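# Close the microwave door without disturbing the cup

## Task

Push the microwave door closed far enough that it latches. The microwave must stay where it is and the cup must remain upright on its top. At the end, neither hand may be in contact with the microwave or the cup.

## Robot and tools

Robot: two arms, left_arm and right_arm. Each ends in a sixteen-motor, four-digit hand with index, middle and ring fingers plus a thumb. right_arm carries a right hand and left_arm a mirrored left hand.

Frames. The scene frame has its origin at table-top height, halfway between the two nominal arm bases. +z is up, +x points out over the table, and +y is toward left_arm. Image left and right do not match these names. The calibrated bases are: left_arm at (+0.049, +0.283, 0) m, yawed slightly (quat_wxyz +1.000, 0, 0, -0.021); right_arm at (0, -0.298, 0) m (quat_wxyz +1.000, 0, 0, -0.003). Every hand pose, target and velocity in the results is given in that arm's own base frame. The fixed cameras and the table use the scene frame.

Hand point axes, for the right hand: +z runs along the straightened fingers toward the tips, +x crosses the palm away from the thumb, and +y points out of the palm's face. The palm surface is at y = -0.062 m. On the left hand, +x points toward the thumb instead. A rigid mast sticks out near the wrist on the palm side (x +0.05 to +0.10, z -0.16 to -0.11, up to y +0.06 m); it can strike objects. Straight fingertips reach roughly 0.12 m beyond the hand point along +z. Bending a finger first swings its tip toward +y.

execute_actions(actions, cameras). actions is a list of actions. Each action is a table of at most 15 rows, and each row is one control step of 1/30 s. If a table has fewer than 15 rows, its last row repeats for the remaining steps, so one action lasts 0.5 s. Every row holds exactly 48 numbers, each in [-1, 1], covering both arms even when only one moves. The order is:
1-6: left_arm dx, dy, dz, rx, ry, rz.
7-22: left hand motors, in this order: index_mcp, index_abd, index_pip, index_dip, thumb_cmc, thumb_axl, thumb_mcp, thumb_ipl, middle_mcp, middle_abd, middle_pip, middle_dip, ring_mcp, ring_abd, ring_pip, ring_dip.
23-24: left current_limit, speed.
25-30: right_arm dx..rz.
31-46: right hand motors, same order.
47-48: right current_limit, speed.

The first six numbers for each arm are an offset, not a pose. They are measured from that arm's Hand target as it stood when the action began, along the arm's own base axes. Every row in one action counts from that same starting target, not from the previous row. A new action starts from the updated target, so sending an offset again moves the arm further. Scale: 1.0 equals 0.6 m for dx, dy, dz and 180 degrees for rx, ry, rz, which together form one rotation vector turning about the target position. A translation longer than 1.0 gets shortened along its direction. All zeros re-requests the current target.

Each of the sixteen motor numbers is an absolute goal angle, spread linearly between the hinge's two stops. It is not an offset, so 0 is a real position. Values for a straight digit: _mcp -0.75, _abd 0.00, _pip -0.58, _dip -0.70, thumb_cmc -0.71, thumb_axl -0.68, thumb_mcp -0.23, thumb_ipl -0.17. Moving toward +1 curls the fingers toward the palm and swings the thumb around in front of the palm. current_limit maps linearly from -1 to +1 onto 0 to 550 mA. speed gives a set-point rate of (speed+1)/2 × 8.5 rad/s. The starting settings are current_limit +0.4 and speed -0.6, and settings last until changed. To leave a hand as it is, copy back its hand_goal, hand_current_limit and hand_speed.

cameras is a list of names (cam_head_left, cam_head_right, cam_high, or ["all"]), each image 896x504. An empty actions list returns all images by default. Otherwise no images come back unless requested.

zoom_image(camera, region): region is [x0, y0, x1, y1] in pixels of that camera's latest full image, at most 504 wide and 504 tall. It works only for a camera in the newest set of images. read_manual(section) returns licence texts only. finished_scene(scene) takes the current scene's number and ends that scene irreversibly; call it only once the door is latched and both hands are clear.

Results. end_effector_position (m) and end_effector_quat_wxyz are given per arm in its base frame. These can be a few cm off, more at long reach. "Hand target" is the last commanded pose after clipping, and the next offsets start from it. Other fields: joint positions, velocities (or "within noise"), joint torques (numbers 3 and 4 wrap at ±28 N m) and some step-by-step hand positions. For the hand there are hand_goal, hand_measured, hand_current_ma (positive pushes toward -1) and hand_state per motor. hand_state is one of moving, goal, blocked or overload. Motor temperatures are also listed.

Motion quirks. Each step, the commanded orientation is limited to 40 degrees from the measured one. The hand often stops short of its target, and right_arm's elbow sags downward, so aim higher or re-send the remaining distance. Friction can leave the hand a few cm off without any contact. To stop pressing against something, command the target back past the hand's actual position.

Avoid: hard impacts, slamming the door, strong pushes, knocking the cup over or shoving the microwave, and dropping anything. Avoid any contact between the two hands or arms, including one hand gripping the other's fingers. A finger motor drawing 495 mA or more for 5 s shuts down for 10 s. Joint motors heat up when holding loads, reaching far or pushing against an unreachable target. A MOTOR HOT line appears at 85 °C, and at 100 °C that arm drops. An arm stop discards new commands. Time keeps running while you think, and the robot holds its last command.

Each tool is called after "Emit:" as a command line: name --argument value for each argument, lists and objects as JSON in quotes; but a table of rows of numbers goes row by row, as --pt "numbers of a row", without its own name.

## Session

Emit:
execute_actions --actions '[]'

Scene clock: 0.00 s.
left_arm: end_effector_position=(+0.2041, -0.3555, +0.1865) hand_goal=(-0.754, +0.000, -0.576, -0.696, -0.714, -0.678, -0.226, -0.168, -0.754, +0.000, -0.576, -0.696, -0.754, +0.000, -0.576, -0.696) hand_measured=(-0.754, +0.000, -0.576, -0.696, -0.714, -0.678, -0.226, -0.168, -0.754, +0.000, -0.576, -0.696, -0.754, +0.000, -0.576, -0.696) hand_current_ma=(+0, +0, +0, +0, +0, +0, +0, +0, +0, +0, +0, +0, +0, +0, +0, +0) hand_state=(goal, overload, goal, goal, goal, goal, goal, goal, goal, goal, goal, goal, goal, goal, goal, goal) hand_current_limit=0.40 hand_speed=-0.60 end_effector_quat_wxyz=(+0.652, +0.077, +0.736, -0.165) | right_arm: end_effector_position=(+0.5736, +0.0317, +0.2894) hand_goal=(-0.754, +0.000, -0.576, -0.696, -0.714, -0.678, -0.226, -0.168, -0.754, +0.000, -0.576, -0.696, -0.754, +0.000, -0.576, -0.696) hand_measured=(-0.754, +0.000, -0.576, -0.696, -0.714, -0.678, -0.226, -0.168, -0.754, +0.000, -0.576, -0.696, -0.754, +0.000, -0.576, -0.696) hand_current_ma=(+0, +0, +0, +0, +0, +0, +0, +0, +0, +0, +0, +0, +0, +0, +0, +0) hand_state=(goal, goal, goal, goal, goal, goal, goal, goal, goal, goal, goal, goal, goal, goal, goal, goal) hand_current_limit=0.40 hand_speed=-0.60 end_effector_quat_wxyz=(+0.433, +0.390, +0.796, +0.160)
Joint positions: left_arm=[-1.524 1.392 0.643 0.508 -1.16 -1.936] | right_arm=[0.023 1.256 0.872 -0.229 0.102 -0.69]
Joint velocities: within noise
Joint torques (N m): no reading
Motor temperatures (°C): left_arm=[25 34 28 27 24 24] | right_arm=[29 30 33 24 25 22]
Heat: left arm: hottest shoulder 34 °C; right arm: hottest elbow 33 °C.
Hand target: left_arm +0.2045, -0.3633, +0.1962; +0.654, +0.067, +0.733, -0.177 | right_arm +0.5800, +0.0318, +0.3139; +0.451, +0.386, +0.786, +0.169

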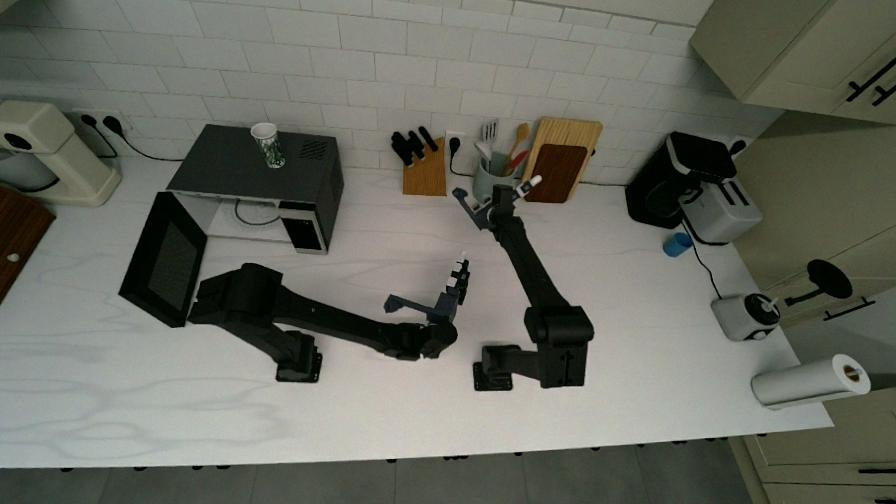

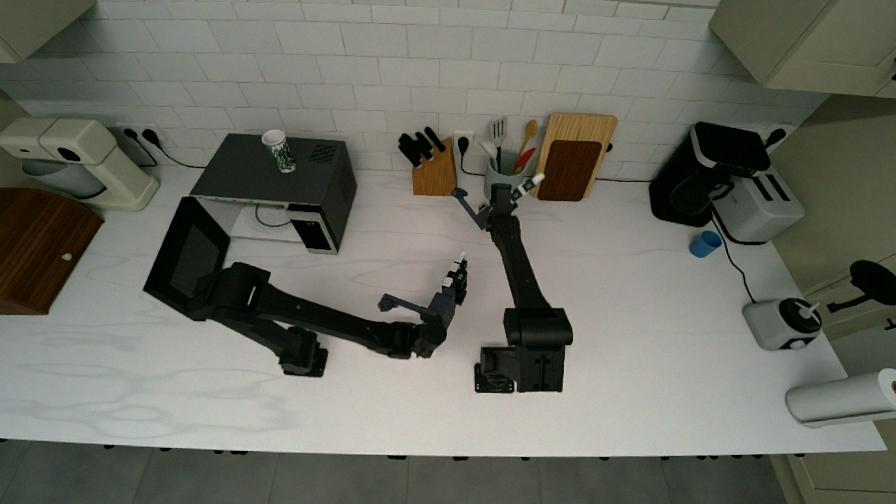

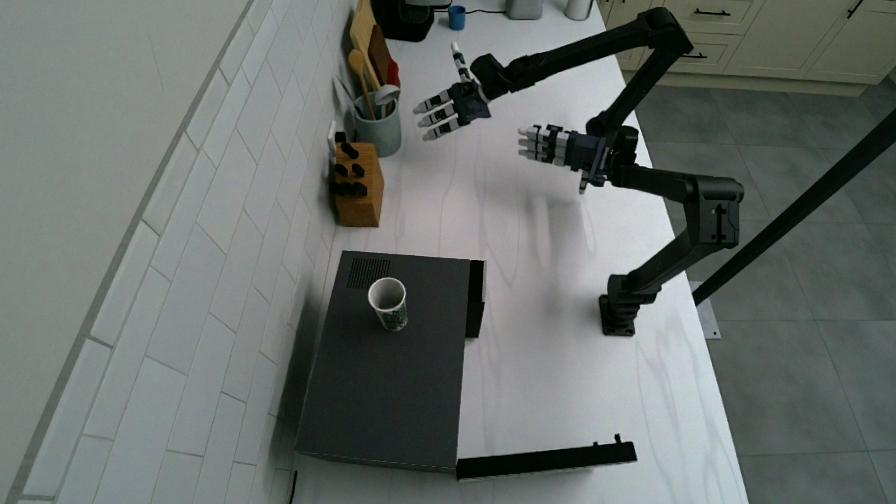

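Emit:
execute_actions --actions '[[[0.033,0.05,0.133,0.108,0.0207,-0.102,0.479,0,-0.576,-0.696,-0.714,-0.678,-0.226,-0.168,0.479,0,-0.576,-0.696,0.479,0,-0.576,-0.696,0.4,-0.6,0,0,0,0,0,0,-0.754,0,-0.576,-0.696,-0.714,-0.678,-0.226,-0.168,-0.754,0,-0.576,-0.696,-0.754,0,-0.576,-0.696,0.4,-0.6]],[[0.073,0.139,0.064,0.108,0.0207,-0.102,0.479,0,-0.576,-0.696,-0.714,-0.678,-0.226,-0.168,0.479,0,-0.576,-0.696,0.479,0,-0.576,-0.696,0.4,-0.6,0,0,0,0,0,0,-0.754,0,-0.576,-0.696,-0.714,-0.678,-0.226,-0.168,-0.754,0,-0.576,-0.696,-0.754,0,-0.576,-0.696,0.4,-0.6]],[[0.073,0.139,0.064,0.108,0.0207,-0.102,0.479,0,-0.576,-0.696,-0.714,-0.678,-0.226,-0.168,0.479,0,-0.576,-0.696,0.479,0,-0.576,-0.696,0.4,-0.6,0,0,0,0,0,0,-0.754,0,-0.576,-0.696,-0.714,-0.678,-0.226,-0.168,-0.754,0,-0.576,-0.696,-0.754,0,-0.576,-0.696,0.4,-0.6]]]'

Scene clock: 91.00 s.
left_arm: end_effector_position=(+0.3028, -0.1645, +0.3145) hand_goal=(+0.478, +0.000, -0.576, -0.696, -0.714, -0.678, -0.226, -0.168, +0.478, +0.000, -0.576, -0.696, +0.478, +0.000, -0.576, -0.696) hand_measured=(+0.466, -0.700, -0.576, -0.696, -0.716, -0.678, -0.224, -0.168, +0.466, -0.002, -0.576, -0.696, +0.468, -0.004, -0.576, -0.696) hand_current_ma=(-33, +0, -1, +0, -5, +1, +3, +0, -30, -4, -1, +0, -27, -5, -1, +0) hand_state=(goal, overload, goal, goal, goal, goal, goal, goal, goal, goal, goal, goal, goal, goal, goal, goal) hand_current_limit=0.40 hand_speed=-0.60 end_effector_quat_wxyz=(+0.308, +0.652, +0.688, -0.084) | right_arm: end_effector_position=(+0.5736, +0.0317, +0.2894) hand_goal=(-0.754, +0.000, -0.576, -0.696, -0.714, -0.678, -0.226, -0.168, -0.754, +0.000, -0.576, -0.696, -0.754, +0.000, -0.576, -0.696) hand_measured=(-0.756, +0.000, -0.576, -0.696, -0.716, -0.678, -0.226, -0.168, -0.756, +0.000, -0.576, -0.696, -0.756, +0.000, -0.576, -0.696) hand_current_ma=(-4, +0, -1, +0, -5, +1, +1, +0, -4, +0, -1, +0, -4, +0, -1, +0) hand_state=(goal, goal, goal, goal, goal, goal, goal, goal, goal, goal, goal, goal, goal, goal, goal, goal) hand_current_limit=0.40 hand_speed=-0.60 end_effector_quat_wxyz=(+0.433, +0.390, +0.796, +0.160)
Joint positions: left_arm=[-0.561 0.715 0.904 -1.162 0.274 -0.7] | right_arm=[0.023 1.256 0.872 -0.229 0.102 -0.69]
Joint torques (N m): left_arm=[0.56 -0.73 14.16 1.32 0.2 0.29] | right_arm=[0.21 -7.77 10.36 2.63 0.06 -0.04]
Motor temperatures (°C): left_arm=[24 35 33 26 24 24] | right_arm=[29 31 44 25 25 22]
Heat: left arm: hottest shoulder 35 °C; right arm: hottest elbow 44 °C.
Hand target: left_arm +0.3120, -0.1664, +0.3528; +0.322, +0.664, +0.669, -0.087 | right_arm +0.5800, +0.0318, +0.3139; +0.451, +0.386, +0.786, +0.169
Off the commanded pose: left_arm 0.039 m, 3 deg | right_arm 0.025 m, 3 deg.
Step readings (end_effector_position of left_arm | right_arm):
0: (+0.2041, -0.3555, +0.1865) | (+0.5736, +0.0317, +0.2894)
1: (+0.2042, -0.3569, +0.1865) | (+0.5736, +0.0317, +0.2894)
2: (+0.2048, -0.3622, +0.1883) | (+0.5736, +0.0317, +0.2894)
4: (+0.2075, -0.3662, +0.1983) | (+0.5736, +0.0317, +0.2894)
8: (+0.2136, -0.3504, +0.2445) | (+0.5736, +0.0317, +0.2894)
15: (+0.2201, -0.3229, +0.2608) | (+0.5736, +0.0317, +0.2894)
16: (+0.2200, -0.3231, +0.2568) | (+0.5736, +0.0317, +0.2894)
17: (+0.2212, -0.3243, +0.2520) | (+0.5736, +0.0317, +0.2894)
19: (+0.2264, -0.3168, +0.2504) | (+0.5736, +0.0317, +0.2894)
23: (+0.2476, -0.2689, +0.2764) | (+0.5736, +0.0317, +0.2894)
30: (+0.2570, -0.2406, +0.2795) | (+0.5736, +0.0317, +0.2894)
31: (+0.2573, -0.2409, +0.2780) | (+0.5736, +0.0317, +0.2894)
32: (+0.2573, -0.2401, +0.2747) | (+0.5736, +0.0317, +0.2894)
34: (+0.2628, -0.2238, +0.2717) | (+0.5736, +0.0317, +0.2894)
38: (+0.2812, -0.1733, +0.2863) | (+0.5736, +0.0317, +0.2894)
45: (+0.2957, -0.1602, +0.3216) | (+0.5736, +0.0317, +0.2894)

Emit:
execute_actions --actions '[[[0.073,0.139,0.064,0.108,0.0207,-0.102,0.479,0,-0.576,-0.696,-0.714,-0.678,-0.226,-0.168,0.479,0,-0.576,-0.696,0.479,0,-0.576,-0.696,0.4,-0.6,0,0,0,0,0,0,-0.754,0,-0.576,-0.696,-0.714,-0.678,-0.226,-0.168,-0.754,0,-0.576,-0.696,-0.754,0,-0.576,-0.696,0.4,-0.6]],[[0.073,0.139,0.064,0.108,0.0207,-0.102,0.479,0,-0.576,-0.696,-0.714,-0.678,-0.226,-0.168,0.479,0,-0.576,-0.696,0.479,0,-0.576,-0.696,0.4,-0.6,0,0,0,0,0,0,-0.754,0,-0.576,-0.696,-0.714,-0.678,-0.226,-0.168,-0.754,0,-0.576,-0.696,-0.754,0,-0.576,-0.696,0.4,-0.6]],[[-0.07,0.228,-0.004,0,0,0,0.479,0,-0.576,-0.696,-0.714,-0.678,-0.226,-0.168,0.479,0,-0.576,-0.696,0.479,0,-0.576,-0.696,0.4,-0.6,0,0,0,0,0,0,-0.754,0,-0.576,-0.696,-0.714,-0.678,-0.226,-0.168,-0.754,0,-0.576,-0.696,-0.754,0,-0.576,-0.696,0.4,-0.6]],[[-0.07,0.228,-0.004,0,0,0,0.479,0,-0.576,-0.696,-0.714,-0.678,-0.226,-0.168,0.479,0,-0.576,-0.696,0.479,0,-0.576,-0.696,0.4,-0.6,0,0,0,0,0,0,-0.754,0,-0.576,-0.696,-0.714,-0.678,-0.226,-0.168,-0.754,0,-0.576,-0.696,-0.754,0,-0.576,-0.696,0.4,-0.6]],[[-0.07,0.228,-0.004,0,0,0,0.479,0,-0.576,-0.696,-0.714,-0.678,-0.226,-0.168,0.479,0,-0.576,-0.696,0.479,0,-0.576,-0.696,0.4,-0.6,0,0,0,0,0,0,-0.754,0,-0.576,-0.696,-0.714,-0.678,-0.226,-0.168,-0.754,0,-0.576,-0.696,-0.754,0,-0.576,-0.696,0.4,-0.6]],[[-0.07,0.228,-0.004,0,0,0,0.479,0,-0.576,-0.696,-0.714,-0.678,-0.226,-0.168,0.479,0,-0.576,-0.696,0.479,0,-0.576,-0.696,0.4,-0.6,0,0,0,0,0,0,-0.754,0,-0.576,-0.696,-0.714,-0.678,-0.226,-0.168,-0.754,0,-0.576,-0.696,-0.754,0,-0.576,-0.696,0.4,-0.6]]]' --cameras '["cam_high", "cam_head_right"]'

Scene clock: 115.33 s.
left_arm: end_effector_position=(+0.2293, +0.5453, +0.3884) hand_goal=(+0.478, +0.000, -0.576, -0.696, -0.714, -0.678, -0.226, -0.168, +0.478, +0.000, -0.576, -0.696, +0.478, +0.000, -0.576, -0.696) hand_measured=(+0.466, -0.682, -0.576, -0.696, -0.714, -0.678, -0.222, -0.168, +0.466, +0.000, -0.576, -0.696, +0.468, +0.000, -0.576, -0.696) hand_current_ma=(-33, +0, -1, +0, +0, +1, +11, +0, -30, +1, -1, +0, -27, +1, -1, +0) hand_state=(goal, overload, goal, goal, goal, goal, goal, goal, goal, goal, goal, goal, goal, goal, goal, goal) hand_current_limit=0.40 hand_speed=-0.60 end_effector_quat_wxyz=(-0.075, +0.874, +0.466, +0.114) | right_arm: end_effector_position=(+0.5736, +0.0317, +0.2894) hand_goal=(-0.754, +0.000, -0.576, -0.696, -0.714, -0.678, -0.226, -0.168, -0.754, +0.000, -0.576, -0.696, -0.754, +0.000, -0.576, -0.696) hand_measured=(-0.756, +0.000, -0.576, -0.696, -0.716, -0.678, -0.226, -0.168, -0.756, +0.000, -0.576, -0.696, -0.756, +0.000, -0.576, -0.696) hand_current_ma=(-4, +0, -1, +0, -5, +1, +1, +0, -4, +0, -1, +0, -4, +0, -1, +0) hand_state=(goal, goal, goal, goal, goal, goal, goal, goal, goal, goal, goal, goal, goal, goal, goal, goal) hand_current_limit=0.40 hand_speed=-0.60 end_effector_quat_wxyz=(+0.433, +0.390, +0.796, +0.160)
Joint positions: left_arm=[1.343 1.793 2.163 -1.676 0.073 1.924] | right_arm=[0.023 1.256 0.872 -0.229 0.102 -0.69]
Joint torques (N m): left_arm=[-0.38 -17.85 12.31 0.64 0.33 -0.01] | right_arm=[0.21 -7.77 10.33 2.63 0.06 -0.04]
Motor temperatures (°C): left_arm=[24 34 42 26 24 24] | right_arm=[28 31 45 25 25 22]
Heat: left arm: hottest elbow 42 °C; right arm: hottest elbow 45 °C.
Hand target: left_arm +0.2315, +0.5475, +0.4199; +0.001, +0.898, +0.440, +0.000 | right_arm +0.5800, +0.0318, +0.3139; +0.451, +0.386, +0.786, +0.169
Off the commanded pose: left_arm 0.032 m, 16 deg | right_arm 0.025 m, 3 deg.
joint sent to its limit (left arm) — joint 4 (wrist pitch), lower limit. The joint targets are off in orientation, not in position.
Step readings (end_effector_position of left_arm | right_arm):
0: (+0.3028, -0.1645, +0.3145) | (+0.5736, +0.0317, +0.2894)
1: (+0.3029, -0.1638, +0.3150) | (+0.5736, +0.0317, +0.2894)
2: (+0.3026, -0.1597, +0.3155) | (+0.5736, +0.0317, +0.2894)
4: (+0.3081, -0.1352, +0.3207) | (+0.5736, +0.0317, +0.2894)
8: (+0.3291, -0.0847, +0.3457) | (+0.5736, +0.0317, +0.2894)
15: (+0.3467, -0.0755, +0.3617) | (+0.5736, +0.0317, +0.2894)
16: (+0.3483, -0.0744, +0.3608) | (+0.5736, +0.0317, +0.2894)
17: (+0.3512, -0.0681, +0.3603) | (+0.5736, +0.0317, +0.2894)
19: (+0.3604, -0.0427, +0.3645) | (+0.5736, +0.0317, +0.2894)
23: (+0.3777, +0.0015, +0.3859) | (+0.5736, +0.0317, +0.2894)
30: (+0.3910, +0.0060, +0.4043) | (+0.5736, +0.0317, +0.2894)
31: (+0.3915, +0.0057, +0.4037) | (+0.5736, +0.0317, +0.2894)
32: (+0.3909, +0.0084, +0.4033) | (+0.5736, +0.0317, +0.2894)
34: (+0.3861, +0.0377, +0.4028) | (+0.5736, +0.0317, +0.2894)
38: (+0.3627, +0.1190, +0.4024) | (+0.5736, +0.0317, +0.2894)
45: (+0.3512, +0.1392, +0.4012) | (+0.5736, +0.0317, +0.2894)
46: (+0.3516, +0.1389, +0.4010) | (+0.5736, +0.0317, +0.2894)
47: (+0.3509, +0.1413, +0.4011) | (+0.5736, +0.0317, +0.2894)
49: (+0.3418, +0.1689, +0.4024) | (+0.5736, +0.0317, +0.2894)
53: (+0.3100, +0.2489, +0.4007) | (+0.5736, +0.0317, +0.2894)
60: (+0.3081, +0.2778, +0.3887) | (+0.5736, +0.0317, +0.2894)
61: (+0.3084, +0.2775, +0.3889) | (+0.5736, +0.0317, +0.2894)
62: (+0.3083, +0.2797, +0.3906) | (+0.5736, +0.0317, +0.2894)
64: (+0.3038, +0.3028, +0.4012) | (+0.5736, +0.0317, +0.2894)
68: (+0.2727, +0.3755, +0.4089) | (+0.5736, +0.0317, +0.2894)
75: (+0.2622, +0.4129, +0.3814) | (+0.5736, +0.0317, +0.2894)
76: (+0.2638, +0.4129, +0.3808) | (+0.5736, +0.0317, +0.2894)
77: (+0.2649, +0.4162, +0.3830) | (+0.5736, +0.0317, +0.2894)
79: (+0.2665, +0.4395, +0.3973) | (+0.5736, +0.0317, +0.2894)
83: (+0.2414, +0.5016, +0.4105) | (+0.5736, +0.0317, +0.2894)
90: (+0.2150, +0.5475, +0.3823) | (+0.5736, +0.0317, +0.2894)
Images, in order (width x height): cam_head_right 896x504, cam_high 896x504.

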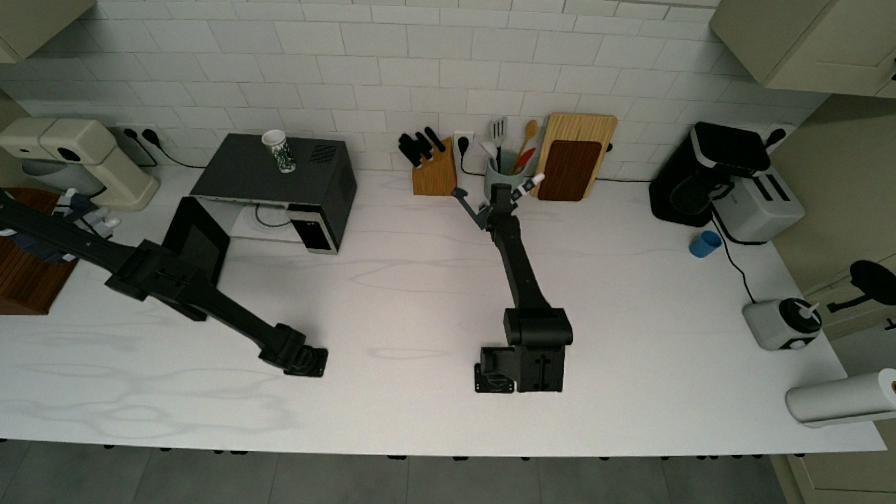

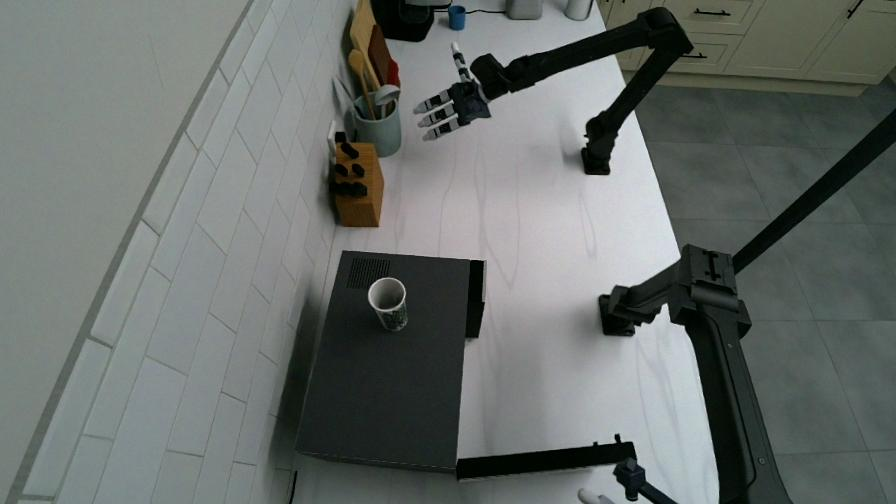

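Emit:
execute_actions --actions '[[[0,0,-0.133,0,0,0,0.479,0,-0.576,-0.696,-0.714,-0.678,-0.226,-0.168,0.479,0,-0.576,-0.696,0.479,0,-0.576,-0.696,0.4,-0.6,0,0,0,0,0,0,-0.754,0,-0.576,-0.696,-0.714,-0.678,-0.226,-0.168,-0.754,0,-0.576,-0.696,-0.754,0,-0.576,-0.696,0.4,-0.6]],[[0,0,-0.133,0,0,0,0.479,0,-0.576,-0.696,-0.714,-0.678,-0.226,-0.168,0.479,0,-0.576,-0.696,0.479,0,-0.576,-0.696,0.4,-0.6,0,0,0,0,0,0,-0.754,0,-0.576,-0.696,-0.714,-0.678,-0.226,-0.168,-0.754,0,-0.576,-0.696,-0.754,0,-0.576,-0.696,0.4,-0.6]],[[0,0,-0.133,0,0,0,0.479,0,-0.576,-0.696,-0.714,-0.678,-0.226,-0.168,0.479,0,-0.576,-0.696,0.479,0,-0.576,-0.696,0.4,-0.6,0,0,0,0,0,0,-0.754,0,-0.576,-0.696,-0.714,-0.678,-0.226,-0.168,-0.754,0,-0.576,-0.696,-0.754,0,-0.576,-0.696,0.4,-0.6]],[[0.013,-0.079,0,0,0,0,0.479,0,-0.576,-0.696,-0.714,-0.678,-0.226,-0.168,0.479,0,-0.576,-0.696,0.479,0,-0.576,-0.696,0.4,-0.6,0,0,0,0,0,0,-0.754,0,-0.576,-0.696,-0.714,-0.678,-0.226,-0.168,-0.754,0,-0.576,-0.696,-0.754,0,-0.576,-0.696,0.4,-0.6]],[[-0.013,-0.093,0,0,0,0,0.479,0,-0.576,-0.696,-0.714,-0.678,-0.226,-0.168,0.479,0,-0.576,-0.696,0.479,0,-0.576,-0.696,0.4,-0.6,0,0,0,0,0,0,-0.754,0,-0.576,-0.696,-0.714,-0.678,-0.226,-0.168,-0.754,0,-0.576,-0.696,-0.754,0,-0.576,-0.696,0.4,-0.6]],[[0.011,-0.069,0,0,0,0,0.479,0,-0.576,-0.696,-0.714,-0.678,-0.226,-0.168,0.479,0,-0.576,-0.696,0.479,0,-0.576,-0.696,0.4,-0.6,0,0,0,0,0,0,-0.754,0,-0.576,-0.696,-0.714,-0.678,-0.226,-0.168,-0.754,0,-0.576,-0.696,-0.754,0,-0.576,-0.696,0.4,-0.6]],[[0.011,-0.069,0,0,0,0,0.479,0,-0.576,-0.696,-0.714,-0.678,-0.226,-0.168,0.479,0,-0.576,-0.696,0.479,0,-0.576,-0.696,0.4,-0.6,0,0,0,0,0,0,-0.754,0,-0.576,-0.696,-0.714,-0.678,-0.226,-0.168,-0.754,0,-0.576,-0.696,-0.754,0,-0.576,-0.696,0.4,-0.6]],[[0.023,-0.071,0,0,0,0.0415,0.479,0,-0.576,-0.696,-0.714,-0.678,-0.226,-0.168,0.479,0,-0.576,-0.696,0.479,0,-0.576,-0.696,0.4,-0.6,0,0,0,0,0,0,-0.754,0,-0.576,-0.696,-0.714,-0.678,-0.226,-0.168,-0.754,0,-0.576,-0.696,-0.754,0,-0.576,-0.696,0.4,-0.6]],[[0.023,-0.071,0,0,0,0.0415,0.479,0,-0.576,-0.696,-0.714,-0.678,-0.226,-0.168,0.479,0,-0.576,-0.696,0.479,0,-0.576,-0.696,0.4,-0.6,0,0,0,0,0,0,-0.754,0,-0.576,-0.696,-0.714,-0.678,-0.226,-0.168,-0.754,0,-0.576,-0.696,-0.754,0,-0.576,-0.696,0.4,-0.6]]]' --cameras '["cam_high", "cam_head_right"]'

Scene clock: 143.80 s.
left_arm: end_effector_position=(+0.2721, +0.2819, +0.1800) hand_goal=(+0.478, +0.000, -0.576, -0.696, -0.714, -0.678, -0.226, -0.168, +0.478, +0.000, -0.576, -0.696, +0.478, +0.000, -0.576, -0.696) hand_measured=(+0.466, -0.682, -0.578, -0.696, -0.714, -0.678, -0.222, -0.168, +0.460, +0.002, -0.584, -0.698, +0.472, -0.004, -0.576, -0.694) hand_current_ma=(-33, +0, -2, +0, +0, +1, +11, +0, -50, +4, -18, -4, -14, -6, +0, +4) hand_state=(goal, overload, goal, goal, goal, goal, goal, goal, goal, goal, goal, goal, goal, goal, goal, goal) hand_current_limit=0.40 hand_speed=-0.60 end_effector_quat_wxyz=(+0.001, +0.834, +0.551, +0.002) | right_arm: end_effector_position=(+0.5736, +0.0317, +0.2894) hand_goal=(-0.754, +0.000, -0.576, -0.696, -0.714, -0.678, -0.226, -0.168, -0.754, +0.000, -0.576, -0.696, -0.754, +0.000, -0.576, -0.696) hand_measured=(-0.756, +0.000, -0.576, -0.696, -0.716, -0.678, -0.226, -0.168, -0.756, +0.000, -0.576, -0.696, -0.756, +0.000, -0.576, -0.696) hand_current_ma=(-4, +0, -1, +0, -5, +1, +1, +0, -4, +0, -1, +0, -4, +0, -1, +0) hand_state=(goal, goal, goal, goal, goal, goal, goal, goal, goal, goal, goal, goal, goal, goal, goal, goal) hand_current_limit=0.40 hand_speed=-0.60 end_effector_quat_wxyz=(+0.433, +0.390, +0.796, +0.160)
Joint positions: left_arm=[1.013 1.27 1.045 -1.342 0.004 1.416] | right_arm=[0.023 1.256 0.872 -0.229 0.102 -0.69]
Joint torques (N m): left_arm=[-1.08 -8.88 7.27 0.01 0.32 -0.15] | right_arm=[0.15 -7.77 10.36 2.63 0.06 -0.04]
Heat: left arm: hottest elbow 39 °C; right arm: hottest elbow 46 °C.
Hand target: left_arm +0.2724, +0.2763, +0.1805; +0.001, +0.833, +0.553, +0.001 | right_arm +0.5800, +0.0318, +0.3139; +0.451, +0.386, +0.786, +0.169
Off the commanded pose: left_arm 0.006 m, 0 deg | right_arm 0.025 m, 3 deg.
Step readings (end_effector_position of left_arm | right_arm):
0: (+0.2293, +0.5453, +0.3884) | (+0.5736, +0.0317, +0.2894)
1: (+0.2291, +0.5454, +0.3883) | (+0.5736, +0.0317, +0.2894)
2: (+0.2281, +0.5456, +0.3875) | (+0.5736, +0.0317, +0.2894)
4: (+0.2264, +0.5463, +0.3849) | (+0.5736, +0.0317, +0.2894)
8: (+0.2250, +0.5462, +0.3705) | (+0.5736, +0.0317, +0.2894)
15: (+0.2264, +0.5510, +0.3421) | (+0.5736, +0.0317, +0.2894)
16: (+0.2264, +0.5514, +0.3394) | (+0.5736, +0.0317, +0.2894)
17: (+0.2259, +0.5511, +0.3351) | (+0.5736, +0.0317, +0.2894)
19: (+0.2244, +0.5489, +0.3250) | (+0.5736, +0.0317, +0.2894)
23: (+0.2251, +0.5478, +0.2927) | (+0.5736, +0.0317, +0.2894)
30: (+0.2272, +0.5518, +0.2522) | (+0.5736, +0.0317, +0.2894)
31: (+0.2273, +0.5516, +0.2503) | (+0.5736, +0.0317, +0.2894)
32: (+0.2275, +0.5518, +0.2454) | (+0.5736, +0.0317, +0.2894)
34: (+0.2269, +0.5509, +0.2330) | (+0.5736, +0.0317, +0.2894)
38: (+0.2254, +0.5453, +0.1961) | (+0.5736, +0.0317, +0.2894)
45: (+0.2260, +0.5477, +0.1759) | (+0.5736, +0.0317, +0.2894)
46: (+0.2260, +0.5478, +0.1755) | (+0.5736, +0.0317, +0.2894)
47: (+0.2269, +0.5458, +0.1742) | (+0.5736, +0.0317, +0.2894)
49: (+0.2256, +0.5348, +0.1690) | (+0.5736, +0.0317, +0.2894)
53: (+0.2264, +0.5096, +0.1634) | (+0.5736, +0.0317, +0.2894)
60: (+0.2324, +0.5042, +0.1724) | (+0.5736, +0.0317, +0.2894)
61: (+0.2325, +0.5037, +0.1724) | (+0.5736, +0.0317, +0.2894)
62: (+0.2318, +0.5013, +0.1710) | (+0.5736, +0.0317, +0.2894)
64: (+0.2287, +0.4907, +0.1676) | (+0.5736, +0.0317, +0.2894)
68: (+0.2249, +0.4607, +0.1683) | (+0.5736, +0.0317, +0.2894)
75: (+0.2280, +0.4483, +0.1776) | (+0.5736, +0.0317, +0.2894)
76: (+0.2279, +0.4480, +0.1770) | (+0.5736, +0.0317, +0.2894)
77: (+0.2285, +0.4456, +0.1755) | (+0.5736, +0.0317, +0.2894)
79: (+0.2268, +0.4388, +0.1718) | (+0.5736, +0.0317, +0.2894)
83: (+0.2274, +0.4174, +0.1712) | (+0.5736, +0.0317, +0.2894)
90: (+0.2353, +0.4069, +0.1767) | (+0.5736, +0.0317, +0.2894)
91: (+0.2353, +0.4063, +0.1761) | (+0.5736, +0.0317, +0.2894)
92: (+0.2359, +0.4045, +0.1750) | (+0.5736, +0.0317, +0.2894)
94: (+0.2343, +0.3979, +0.1721) | (+0.5736, +0.0317, +0.2894)
98: (+0.2348, +0.3758, +0.1719) | (+0.5736, +0.0317, +0.2894)
105: (+0.2426, +0.3663, +0.1780) | (+0.5736, +0.0317, +0.2894)
106: (+0.2427, +0.3659, +0.1776) | (+0.5736, +0.0317, +0.2894)
107: (+0.2430, +0.3635, +0.1762) | (+0.5736, +0.0317, +0.2894)
109: (+0.2414, +0.3554, +0.1728) | (+0.5736, +0.0317, +0.2894)
113: (+0.2458, +0.3310, +0.1722) | (+0.5736, +0.0317, +0.2894)
120: (+0.2568, +0.3212, +0.1792) | (+0.5736, +0.0317, +0.2894)
121: (+0.2568, +0.3211, +0.1788) | (+0.5736, +0.0317, +0.2894)
122: (+0.2571, +0.3189, +0.1773) | (+0.5736, +0.0317, +0.2894)
124: (+0.2561, +0.3112, +0.1741) | (+0.5736, +0.0317, +0.2894)
128: (+0.2618, +0.2874, +0.1735) | (+0.5736, +0.0317, +0.2894)
135: (+0.2717, +0.2792, +0.1800) | (+0.5736, +0.0317, +0.2894)
Images, in order (width x height): cam_head_right 896x504, cam_high 896x504.

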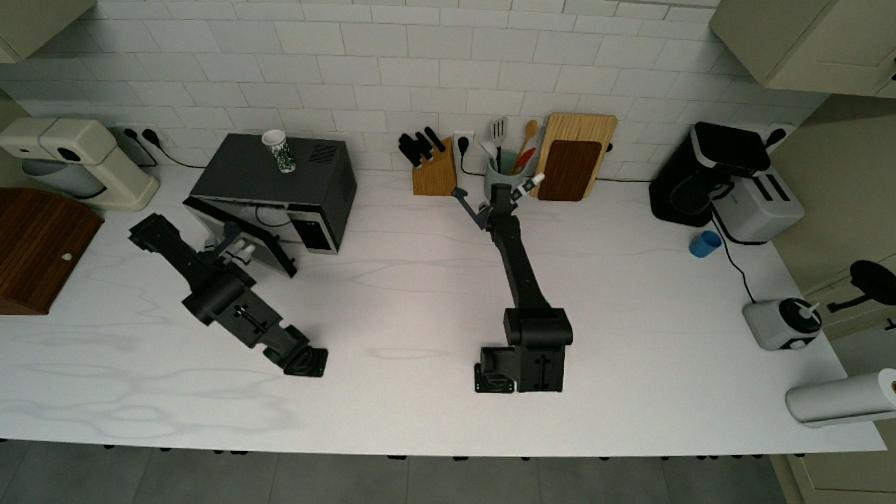

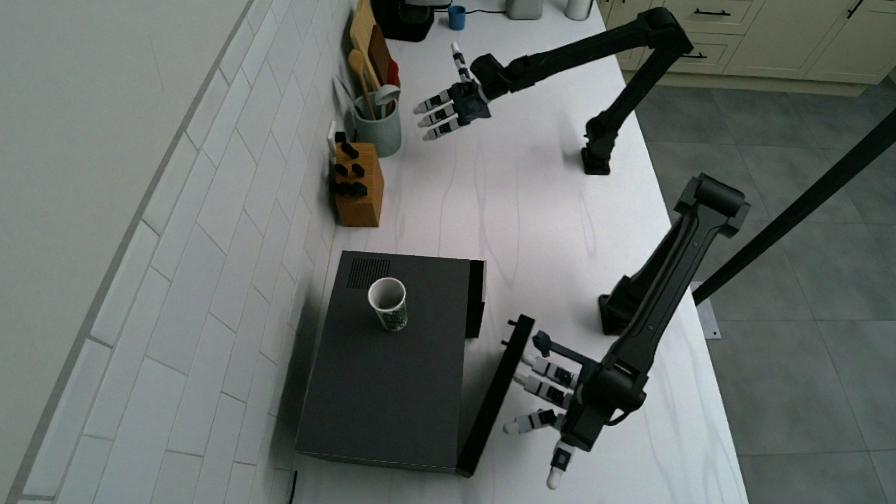

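Emit:
execute_actions --actions '[[[0.032,-0.051,0,0,0,0.0415,0.479,0,-0.576,-0.696,-0.714,-0.678,-0.226,-0.168,0.479,0,-0.576,-0.696,0.479,0,-0.576,-0.696,0.7,-0.6,0,0,0,0,0,0,-0.754,0,-0.576,-0.696,-0.714,-0.678,-0.226,-0.168,-0.754,0,-0.576,-0.696,-0.754,0,-0.576,-0.696,0.4,-0.6]],[[0.032,-0.051,0,0,0,0.0415,0.479,0,-0.576,-0.696,-0.714,-0.678,-0.226,-0.168,0.479,0,-0.576,-0.696,0.479,0,-0.576,-0.696,0.7,-0.6,0,0,0,0,0,0,-0.754,0,-0.576,-0.696,-0.714,-0.678,-0.226,-0.168,-0.754,0,-0.576,-0.696,-0.754,0,-0.576,-0.696,0.4,-0.6]],[[0.036,-0.065,0,0,0,0.039,0.479,0,-0.576,-0.696,-0.714,-0.678,-0.226,-0.168,0.479,0,-0.576,-0.696,0.479,0,-0.576,-0.696,0.7,-0.6,0,0,0,0,0,0,-0.754,0,-0.576,-0.696,-0.714,-0.678,-0.226,-0.168,-0.754,0,-0.576,-0.696,-0.754,0,-0.576,-0.696,0.4,-0.6]],[[0.04,0.003,0.02,0,0,0,0.479,0,-0.576,-0.696,-0.714,-0.678,-0.226,-0.168,0.479,0,-0.576,-0.696,0.479,0,-0.576,-0.696,0.7,-0.6,0,0,0,0,0,0,-0.754,0,-0.576,-0.696,-0.714,-0.678,-0.226,-0.168,-0.754,0,-0.576,-0.696,-0.754,0,-0.576,-0.696,0.4,-0.6]],[[0.05,0.003,0.03,0,0,0,0.479,0,-0.576,-0.696,-0.714,-0.678,-0.226,-0.168,0.479,0,-0.576,-0.696,0.479,0,-0.576,-0.696,0.7,-0.6,0,0,0,0,0,0,-0.754,0,-0.576,-0.696,-0.714,-0.678,-0.226,-0.168,-0.754,0,-0.576,-0.696,-0.754,0,-0.576,-0.696,0.4,-0.6]]]' --cameras '["cam_high"]'

Emit:
zoom_image --camera "cam_high" --region '[420, 230, 580, 490]'

Scene clock: 166.40 s.
left_arm: end_effector_position=(+0.3314, +0.1697, +0.1722) hand_goal=(+0.478, +0.000, -0.576, -0.696, -0.714, -0.678, -0.226, -0.168, +0.478, +0.000, -0.576, -0.696, +0.478, +0.000, -0.576, -0.696) hand_measured=(+0.466, -0.680, -0.578, -0.696, -0.712, -0.678, -0.222, -0.168, +0.470, -0.002, -0.576, -0.694, +0.498, -0.084, -0.556, -0.678) hand_current_ma=(-31, +0, -2, +0, +5, +1, +11, +1, -17, -4, +0, +3, +59, -264, +54, +50) hand_state=(goal, overload, goal, goal, goal, goal, goal, goal, goal, goal, goal, goal, goal, blocked, goal, goal) hand_current_limit=0.70 hand_speed=-0.60 end_effector_quat_wxyz=(-0.026, +0.711, +0.700, -0.056) | right_arm: end_effector_position=(+0.5736, +0.0317, +0.2894) hand_goal=(-0.754, +0.000, -0.576, -0.696, -0.714, -0.678, -0.226, -0.168, -0.754, +0.000, -0.576, -0.696, -0.754, +0.000, -0.576, -0.696) hand_measured=(-0.756, +0.000, -0.576, -0.696, -0.716, -0.678, -0.226, -0.168, -0.756, +0.000, -0.576, -0.696, -0.756, +0.000, -0.576, -0.696) hand_current_ma=(-4, +0, -1, +0, -5, +1, +1, +0, -4, +0, -1, +0, -4, +0, -1, +0) hand_state=(goal, goal, goal, goal, goal, goal, goal, goal, goal, goal, goal, goal, goal, goal, goal, goal) hand_current_limit=0.40 hand_speed=-0.60 end_effector_quat_wxyz=(+0.433, +0.390, +0.796, +0.160)
Joint positions: left_arm=[0.53 1.191 0.983 -1.486 -0.023 0.544] | right_arm=[0.023 1.256 0.872 -0.229 0.102 -0.69]
Joint torques (N m): left_arm=[-3.84 -3.78 15.54 2.21 1.33 -0.47] | right_arm=[0.15 -7.77 10.33 2.63 0.06 -0.04]
Heat: left arm: hottest elbow 38 °C; right arm: hottest elbow 47 °C.
Hand target: left_arm +0.3864, +0.1796, +0.2104; +0.001, +0.713, +0.701, +0.001 | right_arm +0.5800, +0.0318, +0.3139; +0.451, +0.386, +0.786, +0.169
Off the commanded pose: left_arm 0.068 m, 7 deg | right_arm 0.025 m, 3 deg.
Step readings (end_effector_position of left_arm | right_arm):
0: (+0.2721, +0.2819, +0.1800) | (+0.5736, +0.0317, +0.2894)
1: (+0.2722, +0.2817, +0.1797) | (+0.5736, +0.0317, +0.2894)
2: (+0.2727, +0.2808, +0.1789) | (+0.5736, +0.0317, +0.2894)
4: (+0.2745, +0.2745, +0.1767) | (+0.5736, +0.0317, +0.2894)
8: (+0.2835, +0.2554, +0.1767) | (+0.5736, +0.0317, +0.2894)
15: (+0.2917, +0.2483, +0.1795) | (+0.5736, +0.0317, +0.2894)
16: (+0.2918, +0.2484, +0.1793) | (+0.5736, +0.0317, +0.2894)
17: (+0.2925, +0.2478, +0.1788) | (+0.5736, +0.0317, +0.2894)
19: (+0.2946, +0.2420, +0.1772) | (+0.5736, +0.0317, +0.2894)
23: (+0.3045, +0.2229, +0.1776) | (+0.5736, +0.0317, +0.2894)
30: (+0.3118, +0.2165, +0.1798) | (+0.5736, +0.0317, +0.2894)
31: (+0.3119, +0.2166, +0.1796) | (+0.5736, +0.0317, +0.2894)
32: (+0.3126, +0.2157, +0.1792) | (+0.5736, +0.0317, +0.2894)
34: (+0.3157, +0.2080, +0.1777) | (+0.5736, +0.0317, +0.2894)
38: (+0.3205, +0.1879, +0.1761) | (+0.5736, +0.0317, +0.2894)
45: (+0.3176, +0.1814, +0.1743) | (+0.5736, +0.0317, +0.2894)
46: (+0.3175, +0.1812, +0.1742) | (+0.5736, +0.0317, +0.2894)
47: (+0.3172, +0.1806, +0.1740) | (+0.5736, +0.0317, +0.2894)
49: (+0.3168, +0.1784, +0.1726) | (+0.5736, +0.0317, +0.2894)
53: (+0.3172, +0.1748, +0.1676) | (+0.5736, +0.0317, +0.2894)
60: (+0.3166, +0.1740, +0.1649) | (+0.5736, +0.0317, +0.2894)
61: (+0.3165, +0.1738, +0.1647) | (+0.5736, +0.0317, +0.2894)
62: (+0.3168, +0.1735, +0.1653) | (+0.5736, +0.0317, +0.2894)
64: (+0.3191, +0.1725, +0.1667) | (+0.5736, +0.0317, +0.2894)
68: (+0.3315, +0.1699, +0.1720) | (+0.5736, +0.0317, +0.2894)
75: (+0.3314, +0.1698, +0.1723) | (+0.5736, +0.0317, +0.2894)
Images, in order (width x height): cam_high 896x504.

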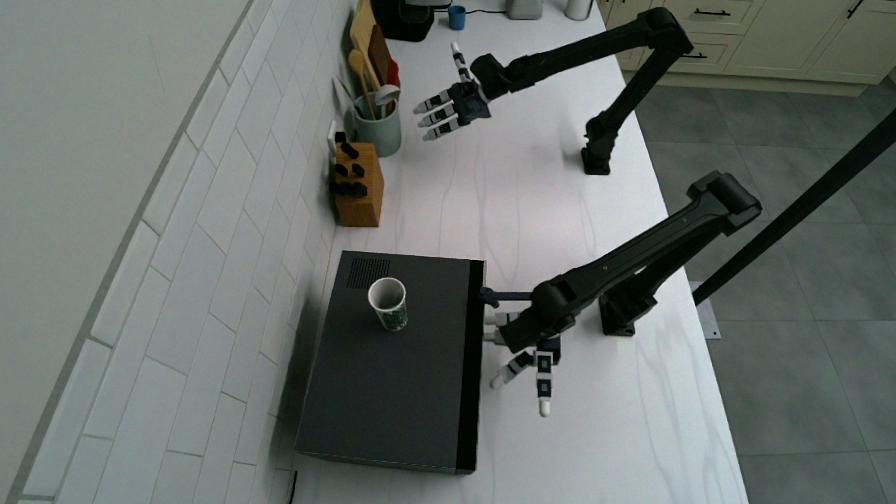

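Scaled by 1.938 from the camera's 896x504 image, which has a finer 1280x720 frame.

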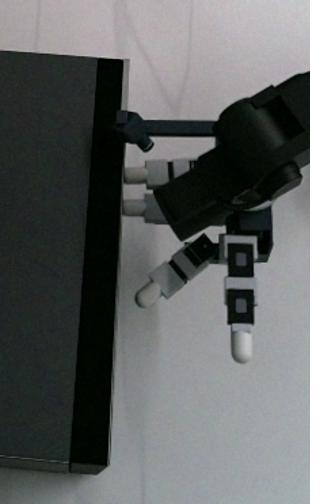

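Emit:
execute_actions --actions '[[[-0.085,-0.006,-0.04,0,0,0,0.479,0,-0.576,-0.696,-0.714,-0.678,-0.226,-0.168,0.479,0,-0.576,-0.696,0.479,0,-0.576,-0.696,0.4,-0.6,0,0,0,0,0,0,-0.754,0,-0.576,-0.696,-0.714,-0.678,-0.226,-0.168,-0.754,0,-0.576,-0.696,-0.754,0,-0.576,-0.696,0.4,-0.6]],[[-0.11,0,0,0,0,0,0.479,0,-0.576,-0.696,-0.714,-0.678,-0.226,-0.168,0.479,0,-0.576,-0.696,0.479,0,-0.576,-0.696,0.4,-0.6,0,0,0,0,0,0,-0.754,0,-0.576,-0.696,-0.714,-0.678,-0.226,-0.168,-0.754,0,-0.576,-0.696,-0.754,0,-0.576,-0.696,0.4,-0.6]]]' --cameras '["cam_high"]'

Emit:
zoom_image --camera "cam_high" --region '[420, 230, 580, 490]'

Scene clock: 173.83 s.
left_arm: end_effector_position=(+0.2737, +0.1771, +0.1888) hand_goal=(+0.478, +0.000, -0.576, -0.696, -0.714, -0.678, -0.226, -0.168, +0.478, +0.000, -0.576, -0.696, +0.478, +0.000, -0.576, -0.696) hand_measured=(+0.466, -0.680, -0.578, -0.696, -0.712, -0.678, -0.222, -0.168, +0.470, -0.002, -0.576, -0.694, +0.460, -0.004, -0.582, -0.700) hand_current_ma=(-31, +0, -2, +0, +2, +1, +11, +1, -19, -4, -1, +3, -51, -6, -15, -7) hand_state=(goal, overload, goal, goal, goal, goal, goal, goal, goal, goal, goal, goal, goal, goal, goal, goal) hand_current_limit=0.40 hand_speed=-0.60 end_effector_quat_wxyz=(+0.000, +0.712, +0.702, +0.007) | right_arm: end_effector_position=(+0.5736, +0.0317, +0.2894) hand_goal=(-0.754, +0.000, -0.576, -0.696, -0.714, -0.678, -0.226, -0.168, -0.754, +0.000, -0.576, -0.696, -0.754, +0.000, -0.576, -0.696) hand_measured=(-0.756, +0.000, -0.576, -0.696, -0.716, -0.678, -0.226, -0.168, -0.756, +0.000, -0.576, -0.696, -0.756, +0.000, -0.576, -0.696) hand_current_ma=(-4, +0, -1, +0, -5, +1, +1, +0, -4, +0, -1, +0, -4, +0, -1, +0) hand_state=(goal, goal, goal, goal, goal, goal, goal, goal, goal, goal, goal, goal, goal, goal, goal, goal) hand_current_limit=0.40 hand_speed=-0.60 end_effector_quat_wxyz=(+0.433, +0.390, +0.796, +0.160)
Joint positions: left_arm=[0.692 0.964 0.846 -1.439 -0.001 0.706] | right_arm=[0.023 1.256 0.872 -0.229 0.102 -0.69]
Joint torques (N m): left_arm=[0.56 -3.55 7.73 0.12 0.3 0.04] | right_arm=[0.15 -7.77 10.35 2.63 0.06 -0.04]
Heat: left arm: hottest elbow 41 °C; right arm: hottest elbow 47 °C.
Hand target: left_arm +0.2694, +0.1761, +0.1864; +0.001, +0.713, +0.701, +0.001 | right_arm +0.5800, +0.0318, +0.3139; +0.451, +0.386, +0.786, +0.169
Off the commanded pose: left_arm 0.005 m, 1 deg | right_arm 0.025 m, 3 deg.
Step readings (end_effector_position of left_arm | right_arm):
0: (+0.3314, +0.1697, +0.1722) | (+0.5736, +0.0317, +0.2894)
1: (+0.3314, +0.1697, +0.1722) | (+0.5736, +0.0317, +0.2894)
2: (+0.3312, +0.1699, +0.1728) | (+0.5736, +0.0317, +0.2894)
4: (+0.3309, +0.1711, +0.1753) | (+0.5736, +0.0317, +0.2894)
8: (+0.3307, +0.1741, +0.1821) | (+0.5736, +0.0317, +0.2894)
15: (+0.3308, +0.1749, +0.1819) | (+0.5736, +0.0317, +0.2894)
16: (+0.3301, +0.1748, +0.1815) | (+0.5736, +0.0317, +0.2894)
17: (+0.3280, +0.1751, +0.1807) | (+0.5736, +0.0317, +0.2894)
19: (+0.3156, +0.1742, +0.1778) | (+0.5736, +0.0317, +0.2894)
23: (+0.2840, +0.1769, +0.1795) | (+0.5736, +0.0317, +0.2894)
30: (+0.2739, +0.1788, +0.1889) | (+0.5736, +0.0317, +0.2894)
Images, in order (width x height): cam_high 896x504.

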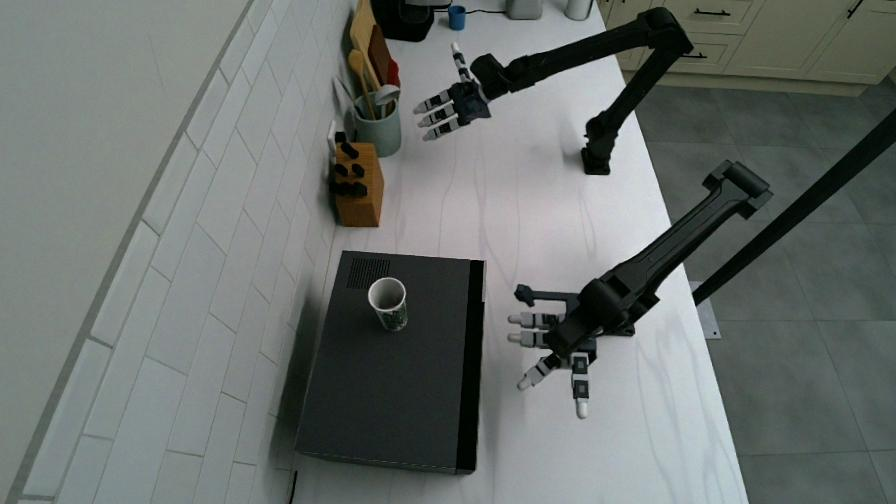

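Scaled by 1.938 from the camera's 896x504 image, which has a finer 1280x720 frame.

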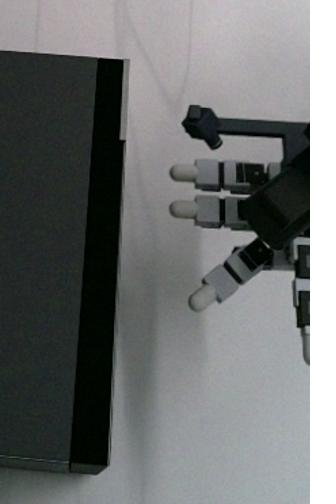

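Closed and latched, cup standing, hand clear.

Emit:
finished_scene --scene 2

The scene is finished: the task was done.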